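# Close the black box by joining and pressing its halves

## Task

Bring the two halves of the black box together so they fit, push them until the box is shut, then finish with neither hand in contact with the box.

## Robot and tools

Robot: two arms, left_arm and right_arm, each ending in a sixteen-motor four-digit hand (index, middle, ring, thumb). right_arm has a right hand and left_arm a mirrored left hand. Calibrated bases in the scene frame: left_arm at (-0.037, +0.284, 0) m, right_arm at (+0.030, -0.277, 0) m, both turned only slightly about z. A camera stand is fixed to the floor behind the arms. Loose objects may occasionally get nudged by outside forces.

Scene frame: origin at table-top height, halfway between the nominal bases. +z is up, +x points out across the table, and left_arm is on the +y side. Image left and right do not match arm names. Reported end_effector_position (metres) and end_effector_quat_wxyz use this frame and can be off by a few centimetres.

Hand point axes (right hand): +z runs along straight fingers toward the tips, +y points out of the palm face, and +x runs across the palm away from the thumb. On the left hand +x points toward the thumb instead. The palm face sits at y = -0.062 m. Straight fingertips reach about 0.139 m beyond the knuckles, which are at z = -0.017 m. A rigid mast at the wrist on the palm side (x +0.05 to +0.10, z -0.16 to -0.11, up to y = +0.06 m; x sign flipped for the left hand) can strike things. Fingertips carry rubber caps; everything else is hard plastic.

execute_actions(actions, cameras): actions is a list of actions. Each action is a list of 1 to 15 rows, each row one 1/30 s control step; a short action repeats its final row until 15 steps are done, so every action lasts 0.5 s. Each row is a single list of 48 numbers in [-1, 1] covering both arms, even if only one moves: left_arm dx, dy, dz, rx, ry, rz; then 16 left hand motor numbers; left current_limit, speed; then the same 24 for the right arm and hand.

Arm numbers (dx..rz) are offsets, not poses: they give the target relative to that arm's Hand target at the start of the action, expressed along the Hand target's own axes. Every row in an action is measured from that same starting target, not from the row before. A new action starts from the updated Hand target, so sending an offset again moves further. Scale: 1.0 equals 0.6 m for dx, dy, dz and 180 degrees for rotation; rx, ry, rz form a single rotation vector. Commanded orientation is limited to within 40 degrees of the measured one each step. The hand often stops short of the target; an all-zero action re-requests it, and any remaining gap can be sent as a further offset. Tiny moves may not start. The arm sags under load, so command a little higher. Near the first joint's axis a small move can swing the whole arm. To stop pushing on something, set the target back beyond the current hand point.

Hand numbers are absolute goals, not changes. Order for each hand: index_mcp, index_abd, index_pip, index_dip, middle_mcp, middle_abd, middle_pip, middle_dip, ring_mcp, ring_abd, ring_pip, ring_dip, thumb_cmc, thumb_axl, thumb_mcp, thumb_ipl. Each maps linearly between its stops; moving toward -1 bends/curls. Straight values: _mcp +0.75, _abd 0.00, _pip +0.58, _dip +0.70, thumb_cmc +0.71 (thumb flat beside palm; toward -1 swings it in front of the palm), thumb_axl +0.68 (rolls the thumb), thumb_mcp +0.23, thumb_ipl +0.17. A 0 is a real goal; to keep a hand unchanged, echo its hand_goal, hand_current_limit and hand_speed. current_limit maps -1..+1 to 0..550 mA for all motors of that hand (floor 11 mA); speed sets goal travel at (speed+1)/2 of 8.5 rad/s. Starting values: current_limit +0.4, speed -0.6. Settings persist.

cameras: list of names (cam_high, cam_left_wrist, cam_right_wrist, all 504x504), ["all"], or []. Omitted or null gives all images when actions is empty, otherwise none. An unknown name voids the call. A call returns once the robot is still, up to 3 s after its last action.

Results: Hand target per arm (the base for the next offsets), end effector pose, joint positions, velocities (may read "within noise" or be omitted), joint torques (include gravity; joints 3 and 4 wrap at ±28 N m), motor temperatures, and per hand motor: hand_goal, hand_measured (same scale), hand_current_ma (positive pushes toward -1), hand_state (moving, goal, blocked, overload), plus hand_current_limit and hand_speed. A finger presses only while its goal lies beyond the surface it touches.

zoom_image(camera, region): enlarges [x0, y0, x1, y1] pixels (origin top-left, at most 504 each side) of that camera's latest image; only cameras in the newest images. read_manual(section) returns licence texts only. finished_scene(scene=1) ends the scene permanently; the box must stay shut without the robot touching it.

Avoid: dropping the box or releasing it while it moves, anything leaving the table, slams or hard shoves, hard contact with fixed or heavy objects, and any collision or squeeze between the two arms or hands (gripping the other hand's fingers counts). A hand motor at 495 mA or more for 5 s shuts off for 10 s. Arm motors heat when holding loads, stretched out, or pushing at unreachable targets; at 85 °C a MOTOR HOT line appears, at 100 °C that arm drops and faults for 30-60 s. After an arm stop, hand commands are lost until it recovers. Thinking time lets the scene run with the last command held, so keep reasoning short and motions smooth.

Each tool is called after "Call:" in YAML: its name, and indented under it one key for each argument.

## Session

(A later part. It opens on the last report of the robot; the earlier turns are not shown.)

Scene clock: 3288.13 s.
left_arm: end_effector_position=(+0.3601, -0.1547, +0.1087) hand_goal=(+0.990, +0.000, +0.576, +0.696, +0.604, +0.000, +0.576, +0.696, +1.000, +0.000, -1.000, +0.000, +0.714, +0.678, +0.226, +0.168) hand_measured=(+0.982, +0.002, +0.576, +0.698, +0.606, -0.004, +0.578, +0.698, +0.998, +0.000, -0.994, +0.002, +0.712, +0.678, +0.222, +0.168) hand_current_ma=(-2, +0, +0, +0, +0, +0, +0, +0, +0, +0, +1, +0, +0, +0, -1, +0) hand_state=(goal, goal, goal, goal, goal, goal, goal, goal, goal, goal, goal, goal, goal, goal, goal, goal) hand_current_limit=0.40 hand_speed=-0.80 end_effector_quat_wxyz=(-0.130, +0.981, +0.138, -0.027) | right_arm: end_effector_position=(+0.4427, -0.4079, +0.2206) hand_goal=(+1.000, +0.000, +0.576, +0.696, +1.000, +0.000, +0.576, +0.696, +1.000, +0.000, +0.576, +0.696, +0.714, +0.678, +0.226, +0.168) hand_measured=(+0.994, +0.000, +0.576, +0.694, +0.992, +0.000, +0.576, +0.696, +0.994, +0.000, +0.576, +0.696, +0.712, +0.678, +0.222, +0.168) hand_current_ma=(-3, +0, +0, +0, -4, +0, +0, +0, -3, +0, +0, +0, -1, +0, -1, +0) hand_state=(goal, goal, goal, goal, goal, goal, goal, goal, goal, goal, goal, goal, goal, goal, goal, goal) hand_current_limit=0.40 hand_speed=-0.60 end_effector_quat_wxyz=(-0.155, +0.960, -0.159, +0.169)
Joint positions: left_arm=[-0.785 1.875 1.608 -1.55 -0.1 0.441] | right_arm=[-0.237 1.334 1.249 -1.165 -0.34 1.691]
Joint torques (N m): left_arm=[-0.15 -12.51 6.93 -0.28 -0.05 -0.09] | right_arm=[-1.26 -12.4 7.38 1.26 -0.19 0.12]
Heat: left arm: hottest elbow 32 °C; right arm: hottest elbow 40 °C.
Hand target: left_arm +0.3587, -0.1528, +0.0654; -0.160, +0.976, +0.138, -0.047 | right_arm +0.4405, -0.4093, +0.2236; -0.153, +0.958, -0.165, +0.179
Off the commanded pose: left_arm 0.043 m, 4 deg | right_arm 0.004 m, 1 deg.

Call:
execute_actions:
  actions:
    - [[0,-0.0086,-0.037,-0.012,0.0056,-0.0012,0.99,0.0,0.576,0.696,0.603,0.0,0.576,0.696,1,0,-1,0,0.714,0.678,0.226,0.168,0.4,-0.8,0,0,0,0,0,0,1,0,0.576,0.696,1,0,0.576,0.696,1,0,0.576,0.696,0.714,0.678,0.226,0.168,0.4,-0.6]]
    - [[0,-0.0086,-0.037,-0.012,0.0056,-0.0012,0.99,0.0,0.576,0.696,0.603,0.0,0.576,0.696,1,0,-1,0,0.714,0.678,0.226,0.168,0.4,-0.8,0,0,0,0,0,0,1,0,0.576,0.696,1,0,0.576,0.696,1,0,0.576,0.696,0.714,0.678,0.226,0.168,0.4,-0.6]]
    - [[0,-0.0086,-0.037,-0.012,0.0056,-0.0012,0.99,0.0,0.576,0.696,0.603,0.0,0.576,0.696,1,0,-1,0,0.714,0.678,0.226,0.168,0.4,-0.8,0,0,0,0,0,0,1,0,0.576,0.696,1,0,0.576,0.696,1,0,0.576,0.696,0.714,0.678,0.226,0.168,0.4,-0.6]]
    - [[0,-0.0086,-0.037,-0.012,0.0056,-0.0012,0.99,0.0,0.576,0.696,0.603,0.0,0.576,0.696,1,0,-1,0,0.714,0.678,0.226,0.168,0.4,-0.8,0,0,0,0,0,0,1,0,0.576,0.696,1,0,0.576,0.696,1,0,0.576,0.696,0.714,0.678,0.226,0.168,0.4,-0.6]]
  cameras: ["cam_left_wrist","cam_right_wrist"]

Scene clock: 3310.30 s.
left_arm: end_effector_position=(+0.3606, -0.1553, +0.1517) hand_goal=(+0.990, +0.000, +0.576, +0.696, +0.604, +0.000, +0.576, +0.696, +1.000, +0.000, -1.000, +0.000, +0.714, +0.678, +0.226, +0.168) hand_measured=(+0.982, +0.002, +0.576, +0.698, +0.604, -0.002, +0.576, +0.698, +0.998, +0.000, -0.994, +0.002, +0.712, +0.678, +0.222, +0.168) hand_current_ma=(-2, +0, +0, +0, +0, +0, +0, +0, +0, +0, +1, +0, +0, +0, -1, +0) hand_state=(goal, goal, goal, goal, goal, goal, goal, goal, goal, goal, goal, goal, goal, goal, goal, goal) hand_current_limit=0.40 hand_speed=-0.80 end_effector_quat_wxyz=(-0.098, +0.985, +0.141, -0.005) | right_arm: end_effector_position=(+0.4427, -0.4079, +0.2206) hand_goal=(+1.000, +0.000, +0.576, +0.696, +1.000, +0.000, +0.576, +0.696, +1.000, +0.000, +0.576, +0.696, +0.714, +0.678, +0.226, +0.168) hand_measured=(+0.994, +0.000, +0.576, +0.694, +0.992, +0.000, +0.576, +0.696, +0.994, +0.000, +0.576, +0.696, +0.712, +0.678, +0.222, +0.168) hand_current_ma=(-3, +0, +0, +0, -4, +0, +0, +0, -3, +0, +0, +0, -1, +0, -1, +0) hand_state=(goal, goal, goal, goal, goal, goal, goal, goal, goal, goal, goal, goal, goal, goal, goal, goal) hand_current_limit=0.40 hand_speed=-0.60 end_effector_quat_wxyz=(-0.155, +0.960, -0.159, +0.169)
Joint positions: left_arm=[-0.785 1.8 1.608 -1.548 -0.1 0.441] | right_arm=[-0.237 1.334 1.249 -1.165 -0.34 1.691]
Joint torques (N m): left_arm=[-0.26 -18.32 7.75 0.06 -0.03 -0.08] | right_arm=[-1.32 -12.4 7.39 1.26 -0.19 0.11]
Heat: left arm: hottest shoulder 31 °C; right arm: hottest elbow 40 °C.
Hand target: left_arm +0.3618, -0.1564, +0.1564; -0.092, +0.986, +0.142, -0.001 | right_arm +0.4405, -0.4093, +0.2236; -0.153, +0.958, -0.165, +0.179
Off the commanded pose: left_arm 0.005 m, 1 deg | right_arm 0.004 m, 1 deg.
Images, in order (width x height): cam_left_wrist 504x504, cam_right_wrist 504x504.

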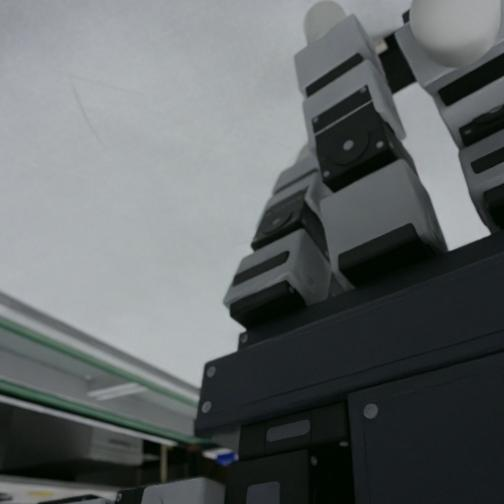

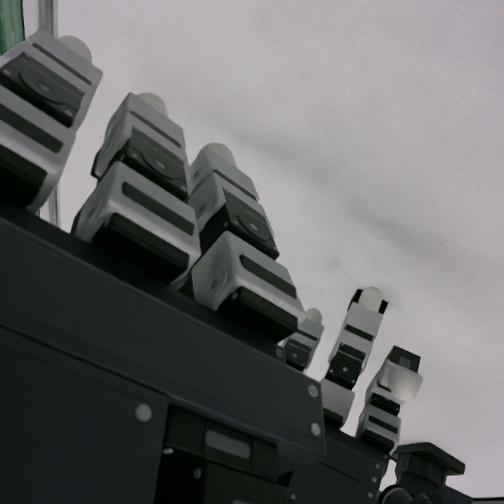

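Call:
zoom_image:
  camera: "cam_right_wrist"
  region: [340, 270, 400, 330]

Call:
zoom_image:
  camera: "cam_left_wrist"
  region: [360, 20, 410, 70]

Scaled by 8.400.

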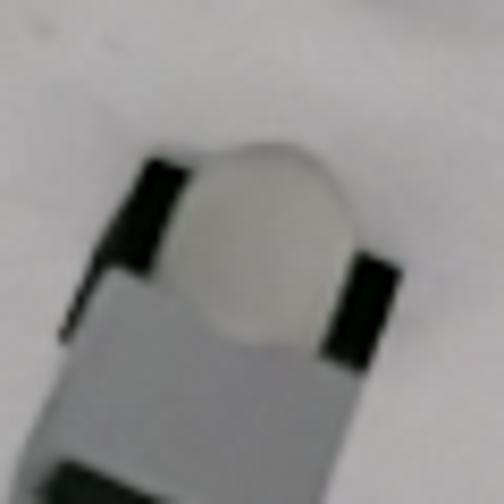

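Scaled by 10.080.

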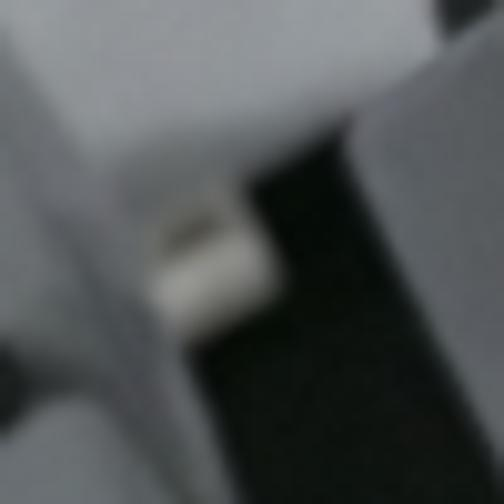

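Call:
execute_actions:
  actions:
    - [[-0.0043,-0.1098,0.0202,0,0,0,0.99,0.0,0.576,0.696,0.603,0.0,0.576,0.696,1,0,-1,0,0.714,0.678,0.226,0.168,0.4,-0.8,0,0,0,0,0,0,1,0,0.576,0.696,1,0,0.576,0.696,1,0,0.576,0.696,0.714,0.678,0.226,0.168,0.4,-0.6]]

Scene clock: 3319.60 s.
left_arm: end_effector_position=(+0.3404, -0.0944, +0.1562) hand_goal=(+0.990, +0.000, +0.576, +0.696, +0.604, +0.000, +0.576, +0.696, +1.000, +0.000, -1.000, +0.000, +0.714, +0.678, +0.226, +0.168) hand_measured=(+0.982, +0.002, +0.576, +0.698, +0.602, -0.002, +0.576, +0.698, +0.998, +0.000, -0.994, +0.002, +0.712, +0.678, +0.222, +0.168) hand_current_ma=(-2, +0, +0, +0, +0, +0, +0, +0, +0, +0, +1, +0, +0, +0, -1, +0) hand_state=(goal, goal, goal, goal, goal, goal, goal, goal, goal, goal, goal, goal, goal, goal, goal, goal) hand_current_limit=0.40 hand_speed=-0.80 end_effector_quat_wxyz=(-0.094, +0.985, +0.146, -0.002) | right_arm: end_effector_position=(+0.4427, -0.4079, +0.2206) hand_goal=(+1.000, +0.000, +0.576, +0.696, +1.000, +0.000, +0.576, +0.696, +1.000, +0.000, +0.576, +0.696, +0.714, +0.678, +0.226, +0.168) hand_measured=(+0.994, +0.000, +0.576, +0.694, +0.992, +0.000, +0.576, +0.696, +0.994, +0.000, +0.576, +0.696, +0.712, +0.678, +0.222, +0.168) hand_current_ma=(-3, +0, +0, +0, -4, +0, +0, +0, -3, +0, +0, +0, -1, +0, -1, +0) hand_state=(goal, goal, goal, goal, goal, goal, goal, goal, goal, goal, goal, goal, goal, goal, goal, goal) hand_current_limit=0.40 hand_speed=-0.60 end_effector_quat_wxyz=(-0.155, +0.960, -0.159, +0.169)
Joint positions: left_arm=[-0.733 1.642 1.408 -1.493 -0.109 0.483] | right_arm=[-0.237 1.334 1.249 -1.165 -0.34 1.691]
Joint torques (N m): left_arm=[0.15 -15.56 7.01 0.17 -0.02 0.06] | right_arm=[-1.32 -12.28 7.39 1.26 -0.19 0.11]
Heat: left arm: hottest shoulder 32 °C; right arm: hottest elbow 40 °C.
Hand target: left_arm +0.3405, -0.0928, +0.1563; -0.092, +0.986, +0.142, -0.001 | right_arm +0.4405, -0.4093, +0.2236; -0.153, +0.958, -0.165, +0.179
Off the commanded pose: left_arm 0.002 m, 1 deg | right_arm 0.004 m, 1 deg.

Call:
execute_actions:
  actions:
    - [[0,0.0043,0.0185,0.006,-0.0028,0.0006,0.99,0.0,0.576,0.696,0.603,0.0,0.576,0.696,1,0,-1,0,0.714,0.678,0.226,0.168,0.4,-0.8,0,0,0,0,0,0,1,0,0.576,0.696,1,0,0.576,0.696,1,0,0.576,0.696,0.714,0.678,0.226,0.168,0.4,-0.6]]
    - [[0,0.0043,0.0185,0.006,-0.0028,0.0006,0.99,0.0,0.576,0.696,0.603,0.0,0.576,0.696,1,0,-1,0,0.714,0.678,0.226,0.168,0.4,-0.8,0,0,0,0,0,0,1,0,0.576,0.696,1,0,0.576,0.696,1,0,0.576,0.696,0.714,0.678,0.226,0.168,0.4,-0.6]]
  cameras: ["cam_left_wrist","cam_right_wrist"]

Call:
zoom_image:
  camera: "cam_right_wrist"
  region: [344, 274, 394, 324]

Call:
zoom_image:
  camera: "cam_left_wrist"
  region: [350, 0, 420, 70]

Scene clock: 3324.30 s.
left_arm: end_effector_position=(+0.3414, -0.0955, +0.1415) hand_goal=(+0.990, +0.000, +0.576, +0.696, +0.604, +0.000, +0.576, +0.696, +1.000, +0.000, -1.000, +0.000, +0.714, +0.678, +0.226, +0.168) hand_measured=(+0.982, +0.002, +0.576, +0.698, +0.602, -0.002, +0.576, +0.698, +0.998, +0.000, -0.994, +0.002, +0.712, +0.678, +0.222, +0.168) hand_current_ma=(-2, +0, +0, +0, +0, +0, +0, +0, +0, +0, +1, +0, +0, +0, -1, +0) hand_state=(goal, goal, goal, goal, goal, goal, goal, goal, goal, goal, goal, goal, goal, goal, goal, goal) hand_current_limit=0.40 hand_speed=-0.80 end_effector_quat_wxyz=(-0.105, +0.984, +0.144, -0.010) | right_arm: end_effector_position=(+0.4427, -0.4079, +0.2206) hand_goal=(+1.000, +0.000, +0.576, +0.696, +1.000, +0.000, +0.576, +0.696, +1.000, +0.000, +0.576, +0.696, +0.714, +0.678, +0.226, +0.168) hand_measured=(+0.994, +0.000, +0.576, +0.694, +0.992, +0.000, +0.576, +0.696, +0.994, +0.000, +0.576, +0.696, +0.712, +0.678, +0.222, +0.168) hand_current_ma=(-3, +0, +0, +0, -4, +0, +0, +0, -3, +0, +0, +0, -1, +0, -1, +0) hand_state=(goal, goal, goal, goal, goal, goal, goal, goal, goal, goal, goal, goal, goal, goal, goal, goal) hand_current_limit=0.40 hand_speed=-0.60 end_effector_quat_wxyz=(-0.155, +0.960, -0.159, +0.169)
Joint positions: left_arm=[-0.733 1.671 1.408 -1.489 -0.109 0.484] | right_arm=[-0.237 1.334 1.249 -1.165 -0.34 1.691]
Joint torques (N m): left_arm=[0.09 -14.39 6.68 0.1 -0.09 0.04] | right_arm=[-1.26 -12.34 7.39 1.25 -0.2 0.12]
Heat: left arm: hottest shoulder 31 °C; right arm: hottest elbow 40 °C.
Hand target: left_arm +0.3411, -0.0935, +0.1335; -0.109, +0.984, +0.141, -0.012 | right_arm +0.4405, -0.4093, +0.2236; -0.153, +0.958, -0.165, +0.179
Off the commanded pose: left_arm 0.008 m, 1 deg | right_arm 0.004 m, 1 deg.
Images, in order (width x height): cam_left_wrist 504x504, cam_right_wrist 504x504.

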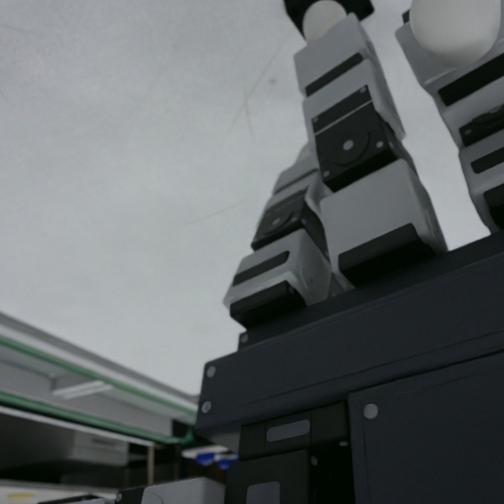

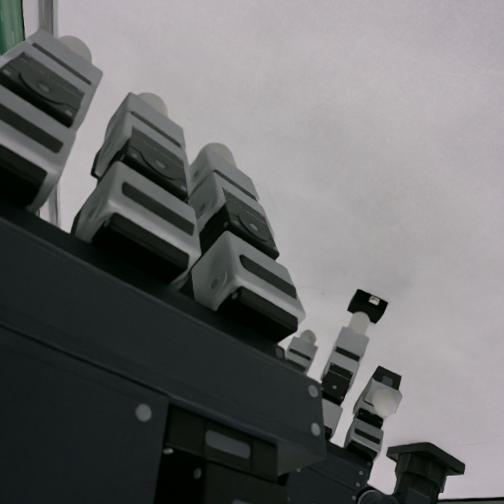

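Scaled by 10.080.

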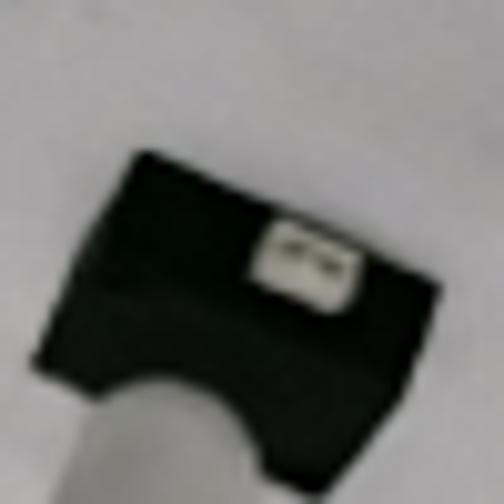

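Scaled by 7.200.

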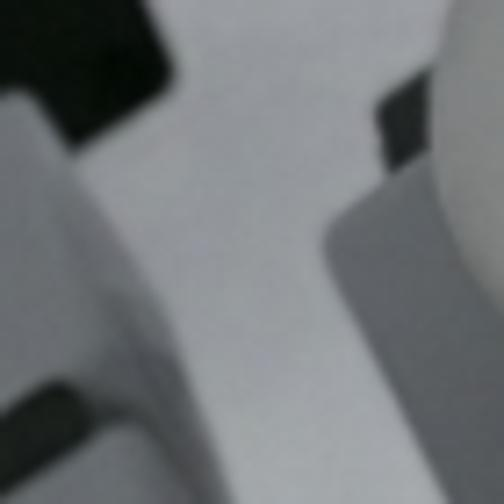

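Call:
execute_actions:
  actions:
    - [[0,0.0043,0.0185,0.006,-0.0028,0.0006,0.99,0.0,0.576,0.696,0.603,0.0,0.576,0.696,1,0,-1,0,0.714,0.678,0.226,0.168,0.4,-0.8,0,0,0,0,0,0,1,0,0.576,0.696,1,0,0.576,0.696,1,0,0.576,0.696,0.714,0.678,0.226,0.168,0.4,-0.6]]

Call:
execute_actions:
  actions:
    - [[0,0.0011,0.0047,0.0015,-0.0007,0.00015,0.99,0.0,0.576,0.696,0.603,0.0,0.576,0.696,1,0,-1,0,0.714,0.678,0.226,0.168,0.4,-0.8,0,0,0,0,0,0,1,0,0.576,0.696,1,0,0.576,0.696,1,0,0.576,0.696,0.714,0.678,0.226,0.168,0.4,-0.6]]

Call:
execute_actions:
  actions:
    - [[0,0.0011,0.0047,0.0015,-0.0007,0.00015,0.99,0.0,0.576,0.696,0.603,0.0,0.576,0.696,1,0,-1,0,0.714,0.678,0.226,0.168,0.4,-0.8,0,0,0,0,0,0,1,0,0.576,0.696,1,0,0.576,0.696,1,0,0.576,0.696,0.714,0.678,0.226,0.168,0.4,-0.6]]

Call:
execute_actions:
  actions:
    - [[0,0.0022,0.0093,0.003,-0.0014,0.0003,0.99,0.0,0.576,0.696,0.603,0.0,0.576,0.696,1,0,-1,0,0.714,0.678,0.226,0.168,0.4,-0.8,0,0,0,0,0,0,1,0,0.576,0.696,1,0,0.576,0.696,1,0,0.576,0.696,0.714,0.678,0.226,0.168,0.4,-0.6]]

Scene clock: 3337.57 s.
left_arm: end_effector_position=(+0.3415, -0.0955, +0.1309) hand_goal=(+0.990, +0.000, +0.576, +0.696, +0.604, +0.000, +0.576, +0.696, +1.000, +0.000, -1.000, +0.000, +0.714, +0.678, +0.226, +0.168) hand_measured=(+0.982, +0.002, +0.576, +0.698, +0.602, -0.002, +0.576, +0.698, +0.998, +0.000, -0.994, +0.002, +0.712, +0.678, +0.222, +0.168) hand_current_ma=(-2, +0, +0, +0, +0, +0, +0, +0, +0, +0, +1, +0, +0, +0, -1, +0) hand_state=(goal, goal, goal, goal, goal, goal, goal, goal, goal, goal, goal, goal, goal, goal, goal, goal) hand_current_limit=0.40 hand_speed=-0.80 end_effector_quat_wxyz=(-0.113, +0.983, +0.144, -0.016) | right_arm: end_effector_position=(+0.4427, -0.4079, +0.2206) hand_goal=(+1.000, +0.000, +0.576, +0.696, +1.000, +0.000, +0.576, +0.696, +1.000, +0.000, +0.576, +0.696, +0.714, +0.678, +0.226, +0.168) hand_measured=(+0.994, +0.000, +0.576, +0.694, +0.992, +0.000, +0.576, +0.696, +0.994, +0.000, +0.576, +0.696, +0.712, +0.678, +0.222, +0.168) hand_current_ma=(-3, +0, +0, +0, -4, +0, +0, +0, -3, +0, +0, +0, -1, +0, -1, +0) hand_state=(goal, goal, goal, goal, goal, goal, goal, goal, goal, goal, goal, goal, goal, goal, goal, goal) hand_current_limit=0.40 hand_speed=-0.60 end_effector_quat_wxyz=(-0.155, +0.960, -0.159, +0.169)
Joint positions: left_arm=[-0.733 1.691 1.408 -1.489 -0.11 0.484] | right_arm=[-0.237 1.334 1.249 -1.165 -0.34 1.691]
Joint torques (N m): left_arm=[0.03 -14.86 6.53 0.01 -0.12 0.05] | right_arm=[-1.26 -12.4 7.38 1.25 -0.19 0.11]
Heat: left arm: hottest shoulder 31 °C; right arm: hottest elbow 40 °C.
Hand target: left_arm +0.3413, -0.0935, +0.1222; -0.117, +0.983, +0.141, -0.018 | right_arm +0.4405, -0.4093, +0.2236; -0.153, +0.958, -0.165, +0.179
Off the commanded pose: left_arm 0.009 m, 1 deg | right_arm 0.004 m, 1 deg.

Scene clock: 3338.27 s.
left_arm: end_effector_position=(+0.3419, -0.0958, +0.1302) hand_goal=(+0.990, +0.000, +0.576, +0.696, +0.604, +0.000, +0.576, +0.696, +1.000, +0.000, -1.000, +0.000, +0.714, +0.678, +0.226, +0.168) hand_measured=(+0.982, +0.002, +0.576, +0.698, +0.602, -0.002, +0.576, +0.698, +0.998, +0.000, -0.994, +0.002, +0.712, +0.678, +0.222, +0.168) hand_current_ma=(-2, +0, +0, +0, +0, +0, +0, +0, +0, +0, +1, +0, +0, +0, -1, +0) hand_state=(goal, goal, goal, goal, goal, goal, goal, goal, goal, goal, goal, goal, goal, goal, goal, goal) hand_current_limit=0.40 hand_speed=-0.80 end_effector_quat_wxyz=(-0.113, +0.983, +0.144, -0.015) | right_arm: end_effector_position=(+0.4427, -0.4079, +0.2206) hand_goal=(+1.000, +0.000, +0.576, +0.696, +1.000, +0.000, +0.576, +0.696, +1.000, +0.000, +0.576, +0.696, +0.714, +0.678, +0.226, +0.168) hand_measured=(+0.994, +0.000, +0.576, +0.694, +0.992, +0.000, +0.576, +0.696, +0.994, +0.000, +0.576, +0.696, +0.712, +0.678, +0.222, +0.168) hand_current_ma=(-3, +0, +0, +0, -4, +0, +0, +0, -3, +0, +0, +0, -1, +0, -1, +0) hand_state=(goal, goal, goal, goal, goal, goal, goal, goal, goal, goal, goal, goal, goal, goal, goal, goal) hand_current_limit=0.40 hand_speed=-0.60 end_effector_quat_wxyz=(-0.155, +0.960, -0.159, +0.169)
Joint positions: left_arm=[-0.733 1.693 1.408 -1.487 -0.11 0.484] | right_arm=[-0.237 1.334 1.249 -1.165 -0.34 1.691]
Joint torques (N m): left_arm=[-0.09 -14.56 6.49 0.02 -0.11 0.03] | right_arm=[-1.32 -12.28 7.38 1.25 -0.19 0.11]
Heat: left arm: hottest shoulder 31 °C; right arm: hottest elbow 40 °C.
Hand target: left_arm +0.3413, -0.0935, +0.1192; -0.120, +0.983, +0.141, -0.020 | right_arm +0.4405, -0.4093, +0.2236; -0.153, +0.958, -0.165, +0.179
Off the commanded pose: left_arm 0.011 m, 1 deg | right_arm 0.004 m, 1 deg.

Scene clock: 3338.97 s.
left_arm: end_effector_position=(+0.3419, -0.0958, +0.1300) hand_goal=(+0.990, +0.000, +0.576, +0.696, +0.604, +0.000, +0.576, +0.696, +1.000, +0.000, -1.000, +0.000, +0.714, +0.678, +0.226, +0.168) hand_measured=(+0.982, +0.002, +0.576, +0.698, +0.602, -0.002, +0.576, +0.698, +0.998, +0.000, -0.994, +0.002, +0.712, +0.678, +0.222, +0.168) hand_current_ma=(-2, +0, +0, +0, +0, +0, +0, +0, +0, +0, +1, +0, +0, +0, -1, +0) hand_state=(goal, goal, goal, goal, goal, goal, goal, goal, goal, goal, goal, goal, goal, goal, goal, goal) hand_current_limit=0.40 hand_speed=-0.80 end_effector_quat_wxyz=(-0.113, +0.983, +0.144, -0.015) | right_arm: end_effector_position=(+0.4427, -0.4079, +0.2206) hand_goal=(+1.000, +0.000, +0.576, +0.696, +1.000, +0.000, +0.576, +0.696, +1.000, +0.000, +0.576, +0.696, +0.714, +0.678, +0.226, +0.168) hand_measured=(+0.994, +0.000, +0.576, +0.694, +0.992, +0.000, +0.576, +0.696, +0.994, +0.000, +0.576, +0.696, +0.712, +0.678, +0.222, +0.168) hand_current_ma=(-3, +0, +0, +0, -4, +0, +0, +0, -3, +0, +0, +0, -1, +0, -1, +0) hand_state=(goal, goal, goal, goal, goal, goal, goal, goal, goal, goal, goal, goal, goal, goal, goal, goal) hand_current_limit=0.40 hand_speed=-0.60 end_effector_quat_wxyz=(-0.155, +0.960, -0.159, +0.169)
Joint positions: left_arm=[-0.733 1.693 1.408 -1.487 -0.11 0.484] | right_arm=[-0.237 1.334 1.249 -1.165 -0.34 1.691]
Joint torques (N m): left_arm=[0.09 -14.1 6.46 0.05 -0.12 0.05] | right_arm=[-1.32 -12.4 7.39 1.24 -0.19 0.12]
Heat: left arm: hottest shoulder 31 °C; right arm: hottest elbow 40 °C.
Hand target: left_arm +0.3412, -0.0935, +0.1165; -0.122, +0.982, +0.140, -0.021 | right_arm +0.4405, -0.4093, +0.2236; -0.153, +0.958, -0.165, +0.179
Off the commanded pose: left_arm 0.014 m, 1 deg | right_arm 0.004 m, 1 deg.

Scene clock: 3339.67 s.
left_arm: end_effector_position=(+0.3419, -0.0958, +0.1292) hand_goal=(+0.990, +0.000, +0.576, +0.696, +0.604, +0.000, +0.576, +0.696, +1.000, +0.000, -1.000, +0.000, +0.714, +0.678, +0.226, +0.168) hand_measured=(+0.982, +0.002, +0.576, +0.698, +0.602, -0.002, +0.576, +0.698, +0.998, +0.000, -0.994, +0.002, +0.712, +0.678, +0.222, +0.168) hand_current_ma=(-2, +0, +0, +0, +0, +0, +0, +0, +0, +0, +1, +0, +0, +0, -1, +0) hand_state=(goal, goal, goal, goal, goal, goal, goal, goal, goal, goal, goal, goal, goal, goal, goal, goal) hand_current_limit=0.40 hand_speed=-0.80 end_effector_quat_wxyz=(-0.114, +0.983, +0.144, -0.016) | right_arm: end_effector_position=(+0.4427, -0.4079, +0.2206) hand_goal=(+1.000, +0.000, +0.576, +0.696, +1.000, +0.000, +0.576, +0.696, +1.000, +0.000, +0.576, +0.696, +0.714, +0.678, +0.226, +0.168) hand_measured=(+0.994, +0.000, +0.576, +0.694, +0.992, +0.000, +0.576, +0.696, +0.994, +0.000, +0.576, +0.696, +0.712, +0.678, +0.222, +0.168) hand_current_ma=(-3, +0, +0, +0, -4, +0, +0, +0, -3, +0, +0, +0, -1, +0, -1, +0) hand_state=(goal, goal, goal, goal, goal, goal, goal, goal, goal, goal, goal, goal, goal, goal, goal, goal) hand_current_limit=0.40 hand_speed=-0.60 end_effector_quat_wxyz=(-0.155, +0.960, -0.159, +0.169)
Joint positions: left_arm=[-0.733 1.695 1.408 -1.487 -0.11 0.484] | right_arm=[-0.237 1.334 1.249 -1.165 -0.34 1.691]
Joint torques (N m): left_arm=[0.09 -13.39 6.35 0.09 -0.13 0.04] | right_arm=[-1.32 -12.34 7.39 1.25 -0.18 0.12]
Heat: left arm: hottest shoulder 31 °C; right arm: hottest elbow 40 °C.
Hand target: left_arm +0.3412, -0.0934, +0.1107; -0.126, +0.982, +0.140, -0.024 | right_arm +0.4405, -0.4093, +0.2236; -0.153, +0.958, -0.165, +0.179
Off the commanded pose: left_arm 0.019 m, 2 deg | right_arm 0.004 m, 1 deg.

Call:
execute_actions:
  actions:
    - [[0,0.0043,0.0185,0.006,-0.0028,0.0006,0.99,0.0,0.576,0.696,0.603,0.0,0.576,0.696,1,0,-1,0,0.714,0.678,0.226,0.168,0.4,-0.8,0,0,0,0,0,0,1,0,0.576,0.696,1,0,0.576,0.696,1,0,0.576,0.696,0.714,0.678,0.226,0.168,0.4,-0.6]]

Call:
execute_actions:
  actions:
    - [[0,0.0043,0.0185,0.006,-0.0028,0.0006,0.99,0.0,0.576,0.696,0.603,0.0,0.576,0.696,1,0,-1,0,0.714,0.678,0.226,0.168,0.4,-0.8,0,0,0,0,0,0,1,0,0.576,0.696,1,0,0.576,0.696,1,0,0.576,0.696,0.714,0.678,0.226,0.168,0.4,-0.6]]

Call:
execute_actions:
  actions:
    - [[0,0.0043,0.0185,0.006,-0.0028,0.0006,0.99,0.0,0.576,0.696,0.603,0.0,0.576,0.696,1,0,-1,0,0.714,0.678,0.226,0.168,0.4,-0.8,0,0,0,0,0,0,1,0,0.576,0.696,1,0,0.576,0.696,1,0,0.576,0.696,0.714,0.678,0.226,0.168,0.4,-0.6]]

Call:
execute_actions:
  actions:
    - [[0,0.0043,0.0185,0.006,-0.0028,0.0006,0.99,0.0,0.576,0.696,0.603,0.0,0.576,0.696,1,0,-1,0,0.714,0.678,0.226,0.168,0.4,-0.8,0,0,0,0,0,0,1,0,0.576,0.696,1,0,0.576,0.696,1,0,0.576,0.696,0.714,0.678,0.226,0.168,0.4,-0.6]]

Scene clock: 3347.70 s.
left_arm: end_effector_position=(+0.3420, -0.0957, +0.1278) hand_goal=(+0.990, +0.000, +0.576, +0.696, +0.604, +0.000, +0.576, +0.696, +1.000, +0.000, -1.000, +0.000, +0.714, +0.678, +0.226, +0.168) hand_measured=(+0.982, +0.002, +0.576, +0.698, +0.602, -0.004, +0.576, +0.698, +0.998, +0.000, -0.994, +0.002, +0.712, +0.678, +0.222, +0.168) hand_current_ma=(-2, +0, +0, +0, +0, +0, +0, +0, +0, +0, +1, +0, +0, +0, -1, +0) hand_state=(goal, goal, goal, goal, goal, goal, goal, goal, goal, goal, goal, goal, goal, goal, goal, goal) hand_current_limit=0.40 hand_speed=-0.80 end_effector_quat_wxyz=(-0.115, +0.983, +0.143, -0.016) | right_arm: end_effector_position=(+0.4427, -0.4079, +0.2206) hand_goal=(+1.000, +0.000, +0.576, +0.696, +1.000, +0.000, +0.576, +0.696, +1.000, +0.000, +0.576, +0.696, +0.714, +0.678, +0.226, +0.168) hand_measured=(+0.994, +0.000, +0.576, +0.694, +0.992, +0.000, +0.576, +0.696, +0.994, +0.000, +0.576, +0.696, +0.712, +0.678, +0.222, +0.168) hand_current_ma=(-3, +0, +0, +0, -4, +0, +0, +0, -3, +0, +0, +0, -1, +0, -1, +0) hand_state=(goal, goal, goal, goal, goal, goal, goal, goal, goal, goal, goal, goal, goal, goal, goal, goal) hand_current_limit=0.40 hand_speed=-0.60 end_effector_quat_wxyz=(-0.155, +0.960, -0.159, +0.169)
Joint positions: left_arm=[-0.733 1.697 1.408 -1.487 -0.111 0.484] | right_arm=[-0.237 1.334 1.249 -1.165 -0.34 1.691]
Joint torques (N m): left_arm=[0.15 -12.22 6.23 0.1 -0.13 0.02] | right_arm=[-1.38 -12.4 7.39 1.25 -0.19 0.12]
Heat: left arm: hottest elbow 31 °C; right arm: hottest elbow 40 °C.
Hand target: left_arm +0.3409, -0.0932, +0.0993; -0.135, +0.981, +0.140, -0.030 | right_arm +0.4405, -0.4093, +0.2236; -0.153, +0.958, -0.165, +0.179
Off the commanded pose: left_arm 0.029 m, 3 deg | right_arm 0.004 m, 1 deg.

Scene clock: 3348.40 s.
left_arm: end_effector_position=(+0.3422, -0.0955, +0.1265) hand_goal=(+0.990, +0.000, +0.576, +0.696, +0.604, +0.000, +0.576, +0.696, +1.000, +0.000, -1.000, +0.000, +0.714, +0.678, +0.226, +0.168) hand_measured=(+0.982, +0.002, +0.576, +0.698, +0.602, -0.006, +0.576, +0.696, +0.998, +0.000, -0.994, +0.002, +0.712, +0.678, +0.222, +0.168) hand_current_ma=(-2, +0, +0, +0, +0, -1, +0, +0, +0, +0, +1, +0, +0, +0, -1, +0) hand_state=(goal, goal, goal, goal, goal, goal, goal, goal, goal, goal, goal, goal, goal, goal, goal, goal) hand_current_limit=0.40 hand_speed=-0.80 end_effector_quat_wxyz=(-0.117, +0.983, +0.143, -0.017) | right_arm: end_effector_position=(+0.4427, -0.4079, +0.2206) hand_goal=(+1.000, +0.000, +0.576, +0.696, +1.000, +0.000, +0.576, +0.696, +1.000, +0.000, +0.576, +0.696, +0.714, +0.678, +0.226, +0.168) hand_measured=(+0.994, +0.000, +0.576, +0.694, +0.992, +0.000, +0.576, +0.696, +0.994, +0.000, +0.576, +0.696, +0.712, +0.678, +0.222, +0.168) hand_current_ma=(-3, +0, +0, +0, -4, +0, +0, +0, -3, +0, +0, +0, -1, +0, -1, +0) hand_state=(goal, goal, goal, goal, goal, goal, goal, goal, goal, goal, goal, goal, goal, goal, goal, goal) hand_current_limit=0.40 hand_speed=-0.60 end_effector_quat_wxyz=(-0.155, +0.960, -0.159, +0.169)
Joint positions: left_arm=[-0.733 1.7 1.408 -1.487 -0.112 0.484] | right_arm=[-0.237 1.334 1.249 -1.165 -0.34 1.691]
Joint torques (N m): left_arm=[-0.03 -10.7 5.87 0.13 -0.14 0.02] | right_arm=[-1.32 -12.34 7.36 1.24 -0.19 0.11]
Heat: left arm: hottest elbow 31 °C; right arm: hottest elbow 40 °C.
Hand target: left_arm +0.3406, -0.0927, +0.0878; -0.143, +0.979, +0.139, -0.035 | right_arm +0.4405, -0.4093, +0.2236; -0.153, +0.958, -0.165, +0.179
Off the commanded pose: left_arm 0.039 m, 4 deg | right_arm 0.004 m, 1 deg.

Scene clock: 3349.10 s.
left_arm: end_effector_position=(+0.3424, -0.0953, +0.1255) hand_goal=(+0.990, +0.000, +0.576, +0.696, +0.604, +0.000, +0.576, +0.696, +1.000, +0.000, -1.000, +0.000, +0.714, +0.678, +0.226, +0.168) hand_measured=(+0.982, +0.002, +0.576, +0.698, +0.602, -0.010, +0.576, +0.696, +0.998, +0.000, -0.994, +0.002, +0.712, +0.678, +0.222, +0.168) hand_current_ma=(-2, +0, +0, +0, +0, -2, +0, +0, +0, +0, +1, +0, +0, +0, -1, +0) hand_state=(goal, goal, goal, goal, goal, goal, goal, goal, goal, goal, goal, goal, goal, goal, goal, goal) hand_current_limit=0.40 hand_speed=-0.80 end_effector_quat_wxyz=(-0.118, +0.983, +0.143, -0.016) | right_arm: end_effector_position=(+0.4427, -0.4079, +0.2206) hand_goal=(+1.000, +0.000, +0.576, +0.696, +1.000, +0.000, +0.576, +0.696, +1.000, +0.000, +0.576, +0.696, +0.714, +0.678, +0.226, +0.168) hand_measured=(+0.994, +0.000, +0.576, +0.694, +0.992, +0.000, +0.576, +0.696, +0.994, +0.000, +0.576, +0.696, +0.712, +0.678, +0.222, +0.168) hand_current_ma=(-3, +0, +0, +0, -4, +0, +0, +0, -3, +0, +0, +0, -1, +0, -1, +0) hand_state=(goal, goal, goal, goal, goal, goal, goal, goal, goal, goal, goal, goal, goal, goal, goal, goal) hand_current_limit=0.40 hand_speed=-0.60 end_effector_quat_wxyz=(-0.155, +0.960, -0.159, +0.169)
Joint positions: left_arm=[-0.733 1.702 1.408 -1.487 -0.114 0.484] | right_arm=[-0.237 1.334 1.249 -1.165 -0.34 1.691]
Joint torques (N m): left_arm=[-0.09 -9.47 5.6 0.2 -0.11 0.01] | right_arm=[-1.26 -12.34 7.39 1.25 -0.19 0.12]
Heat: left arm: hottest elbow 31 °C; right arm: hottest elbow 40 °C.
Hand target: left_arm +0.3401, -0.0921, +0.0766; -0.152, +0.978, +0.138, -0.041 | right_arm +0.4405, -0.4093, +0.2236; -0.153, +0.958, -0.165, +0.179
Off the commanded pose: left_arm 0.049 m, 5 deg | right_arm 0.004 m, 1 deg.

Scene clock: 3349.80 s.
left_arm: end_effector_position=(+0.3426, -0.0950, +0.1243) hand_goal=(+0.990, +0.000, +0.576, +0.696, +0.604, +0.000, +0.576, +0.696, +1.000, +0.000, -1.000, +0.000, +0.714, +0.678, +0.226, +0.168) hand_measured=(+0.982, +0.002, +0.576, +0.698, +0.604, -0.012, +0.576, +0.696, +0.998, +0.000, -0.994, +0.002, +0.712, +0.678, +0.222, +0.168) hand_current_ma=(-2, +0, +0, +0, +0, -3, +0, +0, +0, +0, +1, +0, +0, +0, -1, +0) hand_state=(goal, goal, goal, goal, goal, goal, goal, goal, goal, goal, goal, goal, goal, goal, goal, goal) hand_current_limit=0.40 hand_speed=-0.80 end_effector_quat_wxyz=(-0.119, +0.982, +0.143, -0.016) | right_arm: end_effector_position=(+0.4427, -0.4079, +0.2206) hand_goal=(+1.000, +0.000, +0.576, +0.696, +1.000, +0.000, +0.576, +0.696, +1.000, +0.000, +0.576, +0.696, +0.714, +0.678, +0.226, +0.168) hand_measured=(+0.994, +0.000, +0.576, +0.694, +0.992, +0.000, +0.576, +0.696, +0.994, +0.000, +0.576, +0.696, +0.712, +0.678, +0.222, +0.168) hand_current_ma=(-3, +0, +0, +0, -4, +0, +0, +0, -3, +0, +0, +0, -1, +0, -1, +0) hand_state=(goal, goal, goal, goal, goal, goal, goal, goal, goal, goal, goal, goal, goal, goal, goal, goal) hand_current_limit=0.40 hand_speed=-0.60 end_effector_quat_wxyz=(-0.155, +0.960, -0.159, +0.169)
Joint positions: left_arm=[-0.733 1.704 1.408 -1.487 -0.116 0.484] | right_arm=[-0.237 1.334 1.249 -1.165 -0.34 1.691]
Joint torques (N m): left_arm=[0.09 -8.35 5.27 0.16 -0.08 0] | right_arm=[-1.32 -12.4 7.39 1.26 -0.19 0.12]
Heat: left arm: hottest elbow 31 °C; right arm: hottest elbow 40 °C.
Hand target: left_arm +0.3393, -0.0913, +0.0652; -0.160, +0.976, +0.138, -0.047 | right_arm +0.4405, -0.4093, +0.2236; -0.153, +0.958, -0.165, +0.179
Off the commanded pose: left_arm 0.059 m, 6 deg | right_arm 0.004 m, 1 deg.

Call:
execute_actions:
  actions:
    - [[0,0.0043,0.0185,0.006,-0.0028,0.0006,0.99,0.0,0.576,0.696,0.603,0.0,0.576,0.696,1,0,-1,0,0.714,0.678,0.226,0.168,0.4,-0.8,0,0,0,0,0,0,1,0,0.576,0.696,1,0,0.576,0.696,1,0,0.576,0.696,0.714,0.678,0.226,0.168,0.4,-0.6]]

Call:
execute_actions:
  actions:
    - [[0,0.0043,0.0185,0.006,-0.0028,0.0006,0.99,0.0,0.576,0.696,0.603,0.0,0.576,0.696,1,0,-1,0,0.714,0.678,0.226,0.168,0.4,-0.8,0,0,0,0,0,0,1,0,0.576,0.696,1,0,0.576,0.696,1,0,0.576,0.696,0.714,0.678,0.226,0.168,0.4,-0.6]]
  cameras: ["cam_left_wrist","cam_right_wrist"]

Call:
zoom_image:
  camera: "cam_right_wrist"
  region: [344, 274, 394, 324]

Scene clock: 3384.03 s.
left_arm: end_effector_position=(+0.3427, -0.0949, +0.1233) hand_goal=(+0.990, +0.000, +0.576, +0.696, +0.604, +0.000, +0.576, +0.696, +1.000, +0.000, -1.000, +0.000, +0.714, +0.678, +0.226, +0.168) hand_measured=(+0.982, +0.002, +0.576, +0.698, +0.604, -0.014, +0.576, +0.696, +0.998, +0.000, -0.994, +0.002, +0.712, +0.678, +0.222, +0.168) hand_current_ma=(-2, +0, +0, +0, +0, -4, +0, +0, +0, +0, +1, +0, +0, +0, -1, +0) hand_state=(goal, goal, goal, goal, goal, goal, goal, goal, goal, goal, goal, goal, goal, goal, goal, goal) hand_current_limit=0.40 hand_speed=-0.80 end_effector_quat_wxyz=(-0.120, +0.982, +0.143, -0.016) | right_arm: end_effector_position=(+0.4427, -0.4079, +0.2206) hand_goal=(+1.000, +0.000, +0.576, +0.696, +1.000, +0.000, +0.576, +0.696, +1.000, +0.000, +0.576, +0.696, +0.714, +0.678, +0.226, +0.168) hand_measured=(+0.994, +0.000, +0.576, +0.694, +0.992, +0.000, +0.576, +0.696, +0.994, +0.000, +0.576, +0.696, +0.712, +0.678, +0.222, +0.168) hand_current_ma=(-3, +0, +0, +0, -4, +0, +0, +0, -3, +0, +0, +0, -1, +0, -1, +0) hand_state=(goal, goal, goal, goal, goal, goal, goal, goal, goal, goal, goal, goal, goal, goal, goal, goal) hand_current_limit=0.40 hand_speed=-0.60 end_effector_quat_wxyz=(-0.155, +0.960, -0.159, +0.169)
Joint positions: left_arm=[-0.733 1.706 1.408 -1.487 -0.117 0.484] | right_arm=[-0.237 1.334 1.249 -1.165 -0.34 1.691]
Joint torques (N m): left_arm=[-0.09 -6.83 4.89 0.17 -0.07 -0.03] | right_arm=[-1.26 -12.34 7.38 1.26 -0.19 0.11]
Heat: left arm: hottest elbow 30 °C; right arm: hottest elbow 40 °C.
Hand target: left_arm +0.3385, -0.0903, +0.0539; -0.169, +0.975, +0.137, -0.053 | right_arm +0.4405, -0.4093, +0.2236; -0.153, +0.958, -0.165, +0.179
Off the commanded pose: left_arm 0.070 m, 7 deg | right_arm 0.004 m, 1 deg.

Scene clock: 3384.73 s.
left_arm: end_effector_position=(+0.3443, -0.0963, +0.1226) hand_goal=(+0.990, +0.000, +0.576, +0.696, +0.604, +0.000, +0.576, +0.696, +1.000, +0.000, -1.000, +0.000, +0.714, +0.678, +0.226, +0.168) hand_measured=(+0.982, +0.002, +0.576, +0.698, +0.612, -0.024, +0.582, +0.696, +0.998, +0.000, -0.994, +0.002, +0.712, +0.678, +0.222, +0.168) hand_current_ma=(-2, +0, +0, +0, +2, -10, +1, +0, +0, +0, +1, +0, +0, +0, -1, +0) hand_state=(goal, goal, goal, goal, goal, blocked, goal, goal, goal, goal, goal, goal, goal, goal, goal, goal) hand_current_limit=0.40 hand_speed=-0.80 end_effector_quat_wxyz=(-0.120, +0.982, +0.143, -0.016) | right_arm: end_effector_position=(+0.4427, -0.4079, +0.2206) hand_goal=(+1.000, +0.000, +0.576, +0.696, +1.000, +0.000, +0.576, +0.696, +1.000, +0.000, +0.576, +0.696, +0.714, +0.678, +0.226, +0.168) hand_measured=(+0.994, +0.000, +0.576, +0.694, +0.992, +0.000, +0.576, +0.696, +0.994, +0.000, +0.576, +0.696, +0.712, +0.678, +0.222, +0.168) hand_current_ma=(-3, +0, +0, +0, -4, +0, +0, +0, -3, +0, +0, +0, -1, +0, -1, +0) hand_state=(goal, goal, goal, goal, goal, goal, goal, goal, goal, goal, goal, goal, goal, goal, goal, goal) hand_current_limit=0.40 hand_speed=-0.60 end_effector_quat_wxyz=(-0.155, +0.960, -0.159, +0.169)
Joint positions: left_arm=[-0.733 1.712 1.414 -1.487 -0.117 0.484] | right_arm=[-0.237 1.334 1.249 -1.165 -0.34 1.691]
Joint torques (N m): left_arm=[-0.03 -6.18 4 0.16 -0.08 -0.01] | right_arm=[-1.38 -12.34 7.38 1.25 -0.19 0.12]
Heat: left arm: hottest elbow 30 °C; right arm: hottest elbow 40 °C.
Hand target: left_arm +0.3375, -0.0892, +0.0427; -0.177, +0.973, +0.136, -0.058 | right_arm +0.4405, -0.4093, +0.2236; -0.153, +0.958, -0.165, +0.179
Off the commanded pose: left_arm 0.081 m, 8 deg | right_arm 0.004 m, 1 deg.
Images, in order (width x height): cam_left_wrist 504x504, cam_right_wrist 504x504.

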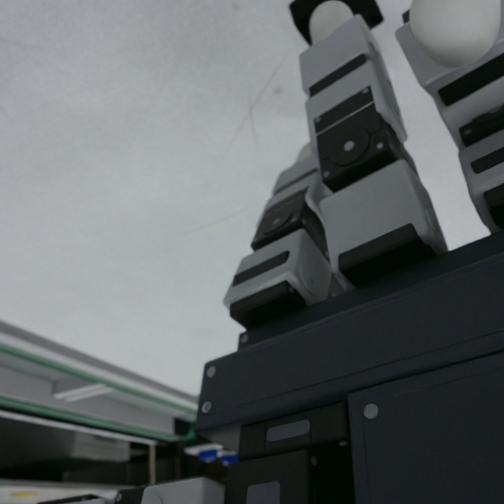

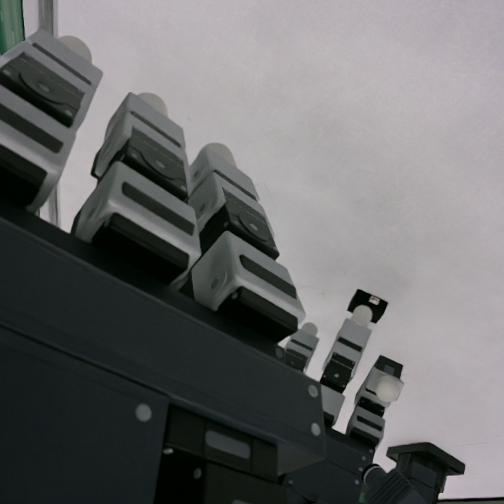

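Scaled by 10.080.

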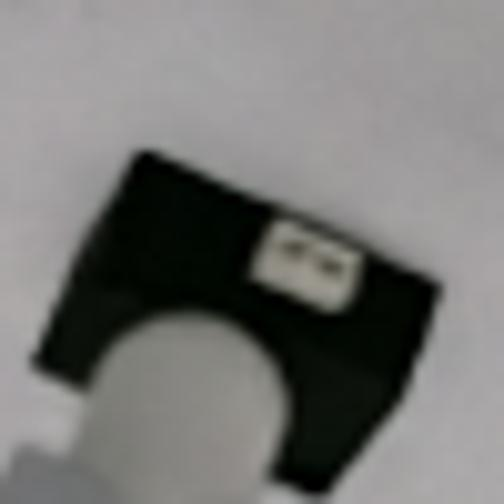

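Call:
execute_actions:
  actions:
    - [[0,-0.0086,-0.037,-0.012,0.0056,-0.0012,0.99,0.0,0.576,0.696,0.603,0.0,0.576,0.696,1,0,-1,0,0.714,0.678,0.226,0.168,0.4,-0.8,0,0,0,0,0,0,1,0,0.576,0.696,1,0,0.576,0.696,1,0,0.576,0.696,0.714,0.678,0.226,0.168,0.4,-0.6]]
    - [[0,-0.0086,-0.037,-0.012,0.0056,-0.0012,0.99,0.0,0.576,0.696,0.603,0.0,0.576,0.696,1,0,-1,0,0.714,0.678,0.226,0.168,0.4,-0.8,0,0,0,0,0,0,1,0,0.576,0.696,1,0,0.576,0.696,1,0,0.576,0.696,0.714,0.678,0.226,0.168,0.4,-0.6]]
    - [[0,-0.0086,-0.037,-0.012,0.0056,-0.0012,0.99,0.0,0.576,0.696,0.603,0.0,0.576,0.696,1,0,-1,0,0.714,0.678,0.226,0.168,0.4,-0.8,0,0,0,0,0,0,1,0,0.576,0.696,1,0,0.576,0.696,1,0,0.576,0.696,0.714,0.678,0.226,0.168,0.4,-0.6]]
    - [[0,-0.0086,-0.037,-0.012,0.0056,-0.0012,0.99,0.0,0.576,0.696,0.603,0.0,0.576,0.696,1,0,-1,0,0.714,0.678,0.226,0.168,0.4,-0.8,0,0,0,0,0,0,1,0,0.576,0.696,1,0,0.576,0.696,1,0,0.576,0.696,0.714,0.678,0.226,0.168,0.4,-0.6]]
    - [[0,-0.0086,-0.037,-0.012,0.0056,-0.0012,0.99,0.0,0.576,0.696,0.603,0.0,0.576,0.696,1,0,-1,0,0.714,0.678,0.226,0.168,0.4,-0.8,0,0,0,0,0,0,1,0,0.576,0.696,1,0,0.576,0.696,1,0,0.576,0.696,0.714,0.678,0.226,0.168,0.4,-0.6]]
  cameras: ["cam_high","cam_left_wrist","cam_right_wrist"]

Call:
zoom_image:
  camera: "cam_right_wrist"
  region: [344, 274, 394, 324]

Call:
zoom_image:
  camera: "cam_left_wrist"
  region: [270, 0, 350, 80]

Scene clock: 3393.17 s.
left_arm: end_effector_position=(+0.3434, -0.0970, +0.1540) hand_goal=(+0.990, +0.000, +0.576, +0.696, +0.604, +0.000, +0.576, +0.696, +1.000, +0.000, -1.000, +0.000, +0.714, +0.678, +0.226, +0.168) hand_measured=(+0.982, +0.002, +0.576, +0.698, +0.604, -0.004, +0.578, +0.696, +0.998, +0.000, -0.994, +0.002, +0.712, +0.678, +0.222, +0.168) hand_current_ma=(-2, +0, +0, +0, +0, +0, +0, +0, +0, +0, +1, +0, +0, +0, -1, +0) hand_state=(goal, goal, goal, goal, goal, goal, goal, goal, goal, goal, goal, goal, goal, goal, goal, goal) hand_current_limit=0.40 hand_speed=-0.80 end_effector_quat_wxyz=(-0.094, +0.985, +0.145, -0.001) | right_arm: end_effector_position=(+0.4427, -0.4079, +0.2206) hand_goal=(+1.000, +0.000, +0.576, +0.696, +1.000, +0.000, +0.576, +0.696, +1.000, +0.000, +0.576, +0.696, +0.714, +0.678, +0.226, +0.168) hand_measured=(+0.994, +0.000, +0.576, +0.694, +0.992, +0.000, +0.576, +0.696, +0.994, +0.000, +0.576, +0.696, +0.712, +0.678, +0.222, +0.168) hand_current_ma=(-3, +0, +0, +0, -4, +0, +0, +0, -3, +0, +0, +0, -1, +0, -1, +0) hand_state=(goal, goal, goal, goal, goal, goal, goal, goal, goal, goal, goal, goal, goal, goal, goal, goal) hand_current_limit=0.40 hand_speed=-0.60 end_effector_quat_wxyz=(-0.155, +0.960, -0.159, +0.169)
Joint positions: left_arm=[-0.733 1.652 1.415 -1.488 -0.111 0.484] | right_arm=[-0.237 1.334 1.249 -1.165 -0.34 1.691]
Joint torques (N m): left_arm=[0.09 -15.91 7.3 -0.05 0.05 0.07] | right_arm=[-1.26 -12.4 7.36 1.28 -0.19 0.12]
Heat: left arm: hottest elbow 30 °C; right arm: hottest elbow 40 °C.
Hand target: left_arm +0.3429, -0.0954, +0.1561; -0.091, +0.986, +0.142, -0.001 | right_arm +0.4405, -0.4093, +0.2236; -0.153, +0.958, -0.165, +0.179
Off the commanded pose: left_arm 0.003 m, 0 deg | right_arm 0.004 m, 1 deg.

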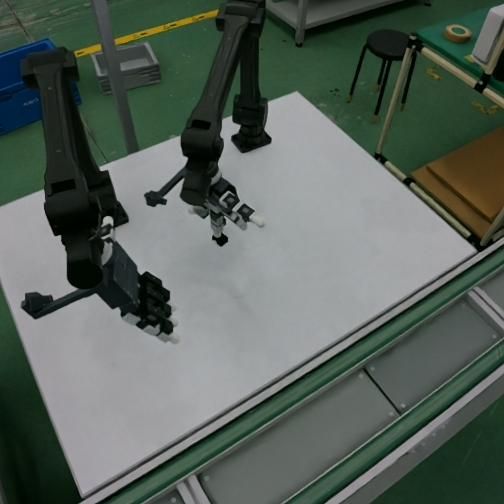

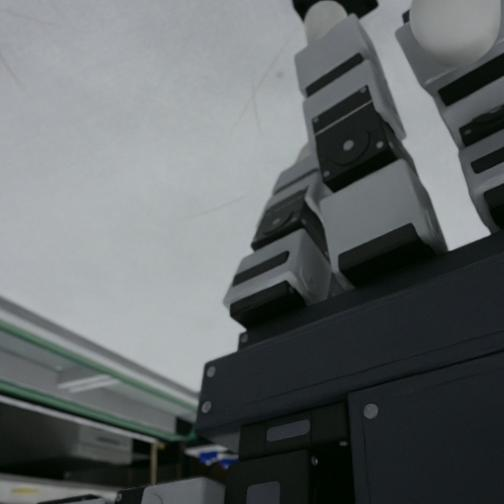

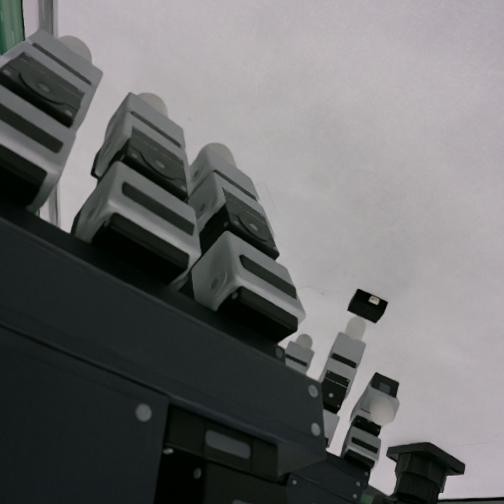

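Scaled by 10.080.

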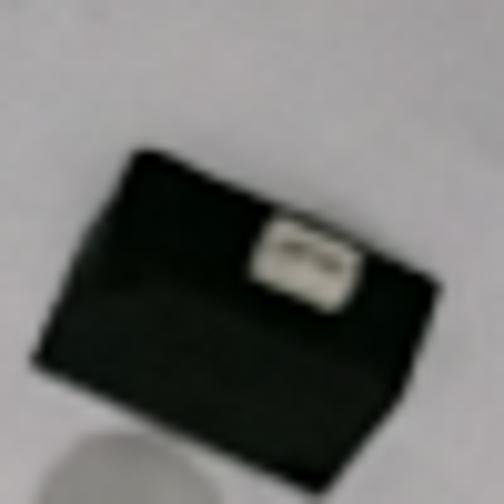

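Scaled by 6.300.

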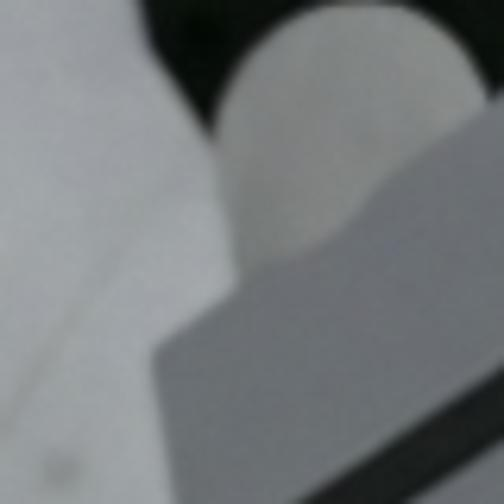

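Call:
zoom_image:
  camera: "cam_high"
  region: [200, 220, 240, 260]

Call:
zoom_image:
  camera: "cam_right_wrist"
  region: [354, 284, 390, 320]

Scaled by 12.600.

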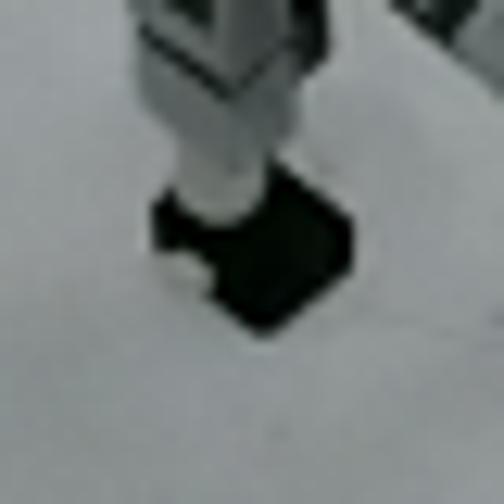

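Scaled by 14.000.

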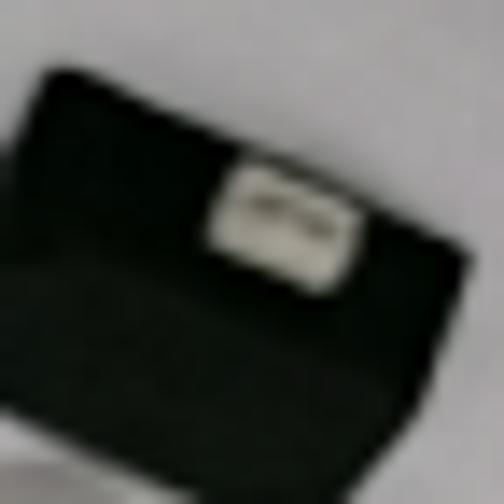

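Call:
execute_actions:
  actions:
    - [[-0.0031,0.0052,-0.0011,0,0,0,0.99,0.0,0.576,0.696,0.603,0.0,0.576,0.696,1,0,-1,0,0.714,0.678,0.226,0.168,0.4,-0.8,0,0,0,0,0,0,1,0,0.576,0.696,1,0,0.576,0.696,1,0,0.576,0.696,0.714,0.678,0.226,0.168,0.4,-0.6]]
    - [[0,0.0043,0.0185,0.006,-0.0028,0.0006,0.99,0.0,0.576,0.696,0.603,0.0,0.576,0.696,1,0,-1,0,0.714,0.678,0.226,0.168,0.4,-0.8,0,0,0,0,0,0,1,0,0.576,0.696,1,0,0.576,0.696,1,0,0.576,0.696,0.714,0.678,0.226,0.168,0.4,-0.6]]
    - [[0,0.0043,0.0185,0.006,-0.0028,0.0006,0.99,0.0,0.576,0.696,0.603,0.0,0.576,0.696,1,0,-1,0,0.714,0.678,0.226,0.168,0.4,-0.8,0,0,0,0,0,0,1,0,0.576,0.696,1,0,0.576,0.696,1,0,0.576,0.696,0.714,0.678,0.226,0.168,0.4,-0.6]]

Scene clock: 3468.73 s.
left_arm: end_effector_position=(+0.3436, -0.0975, +0.1373) hand_goal=(+0.990, +0.000, +0.576, +0.696, +0.604, +0.000, +0.576, +0.696, +1.000, +0.000, -1.000, +0.000, +0.714, +0.678, +0.226, +0.168) hand_measured=(+0.982, +0.002, +0.576, +0.698, +0.604, -0.004, +0.578, +0.696, +0.998, +0.000, -0.994, +0.002, +0.712, +0.678, +0.222, +0.168) hand_current_ma=(-2, +0, +0, +0, +0, +0, +0, +0, +0, +0, +1, +0, +0, +0, -1, +0) hand_state=(goal, goal, goal, goal, goal, goal, goal, goal, goal, goal, goal, goal, goal, goal, goal, goal) hand_current_limit=0.40 hand_speed=-0.80 end_effector_quat_wxyz=(-0.107, +0.984, +0.144, -0.011) | right_arm: end_effector_position=(+0.4427, -0.4079, +0.2206) hand_goal=(+1.000, +0.000, +0.576, +0.696, +1.000, +0.000, +0.576, +0.696, +1.000, +0.000, +0.576, +0.696, +0.714, +0.678, +0.226, +0.168) hand_measured=(+0.994, +0.000, +0.576, +0.694, +0.992, +0.000, +0.576, +0.696, +0.994, +0.000, +0.576, +0.696, +0.712, +0.678, +0.222, +0.168) hand_current_ma=(-3, +0, +0, +0, -4, +0, +0, +0, -3, +0, +0, +0, -1, +0, -1, +0) hand_state=(goal, goal, goal, goal, goal, goal, goal, goal, goal, goal, goal, goal, goal, goal, goal, goal) hand_current_limit=0.40 hand_speed=-0.60 end_effector_quat_wxyz=(-0.155, +0.960, -0.159, +0.169)
Joint positions: left_arm=[-0.733 1.684 1.415 -1.488 -0.11 0.484] | right_arm=[-0.237 1.334 1.249 -1.165 -0.34 1.691]
Joint torques (N m): left_arm=[-0.56 -14.97 7.58 -0.05 -0.03 -0.02] | right_arm=[-1.26 -12.34 7.38 1.25 -0.19 0.11]
Heat: left arm: hottest elbow 31 °C; right arm: hottest elbow 40 °C.
Hand target: left_arm +0.3426, -0.0997, +0.1333; -0.109, +0.984, +0.141, -0.012 | right_arm +0.4405, -0.4093, +0.2236; -0.153, +0.958, -0.165, +0.179
Off the commanded pose: left_arm 0.005 m, 0 deg | right_arm 0.004 m, 1 deg.

Call:
execute_actions:
  actions:
    - [[-0.0012,0.0098,-0.0022,0,0,0,0.99,0.0,0.576,0.696,0.603,0.0,0.576,0.696,1,0,-1,0,0.714,0.678,0.226,0.168,0.4,-0.8,0,0,0,0,0,0,1,0,0.576,0.696,1,0,0.576,0.696,1,0,0.576,0.696,0.714,0.678,0.226,0.168,0.4,-0.6]]

Scene clock: 3472.13 s.
left_arm: end_effector_position=(+0.3427, -0.0984, +0.1324) hand_goal=(+0.990, +0.000, +0.576, +0.696, +0.604, +0.000, +0.576, +0.696, +1.000, +0.000, -1.000, +0.000, +0.714, +0.678, +0.226, +0.168) hand_measured=(+0.982, +0.002, +0.576, +0.698, +0.604, -0.004, +0.578, +0.696, +0.998, +0.000, -0.994, +0.002, +0.712, +0.678, +0.222, +0.168) hand_current_ma=(-2, +0, +0, +0, +0, +0, +0, +0, +0, +0, +1, +0, +0, +0, -1, +0) hand_state=(goal, goal, goal, goal, goal, goal, goal, goal, goal, goal, goal, goal, goal, goal, goal, goal) hand_current_limit=0.40 hand_speed=-0.80 end_effector_quat_wxyz=(-0.111, +0.983, +0.143, -0.014) | right_arm: end_effector_position=(+0.4427, -0.4079, +0.2206) hand_goal=(+1.000, +0.000, +0.576, +0.696, +1.000, +0.000, +0.576, +0.696, +1.000, +0.000, +0.576, +0.696, +0.714, +0.678, +0.226, +0.168) hand_measured=(+0.994, +0.000, +0.576, +0.694, +0.992, +0.000, +0.576, +0.696, +0.994, +0.000, +0.576, +0.696, +0.712, +0.678, +0.222, +0.168) hand_current_ma=(-3, +0, +0, +0, -4, +0, +0, +0, -3, +0, +0, +0, -1, +0, -1, +0) hand_state=(goal, goal, goal, goal, goal, goal, goal, goal, goal, goal, goal, goal, goal, goal, goal, goal) hand_current_limit=0.40 hand_speed=-0.60 end_effector_quat_wxyz=(-0.155, +0.960, -0.159, +0.169)
Joint positions: left_arm=[-0.736 1.694 1.415 -1.488 -0.11 0.484] | right_arm=[-0.237 1.334 1.249 -1.165 -0.34 1.691]
Joint torques (N m): left_arm=[-0.85 -14.86 8.98 -0.31 0.04 -0.1] | right_arm=[-1.26 -12.4 7.41 1.26 -0.18 0.12]
Heat: left arm: hottest elbow 31 °C; right arm: hottest elbow 40 °C.
Hand target: left_arm +0.3436, -0.1057, +0.1334; -0.109, +0.984, +0.141, -0.012 | right_arm +0.4405, -0.4093, +0.2236; -0.153, +0.958, -0.165, +0.179
Off the commanded pose: left_arm 0.007 m, 0 deg | right_arm 0.004 m, 1 deg.


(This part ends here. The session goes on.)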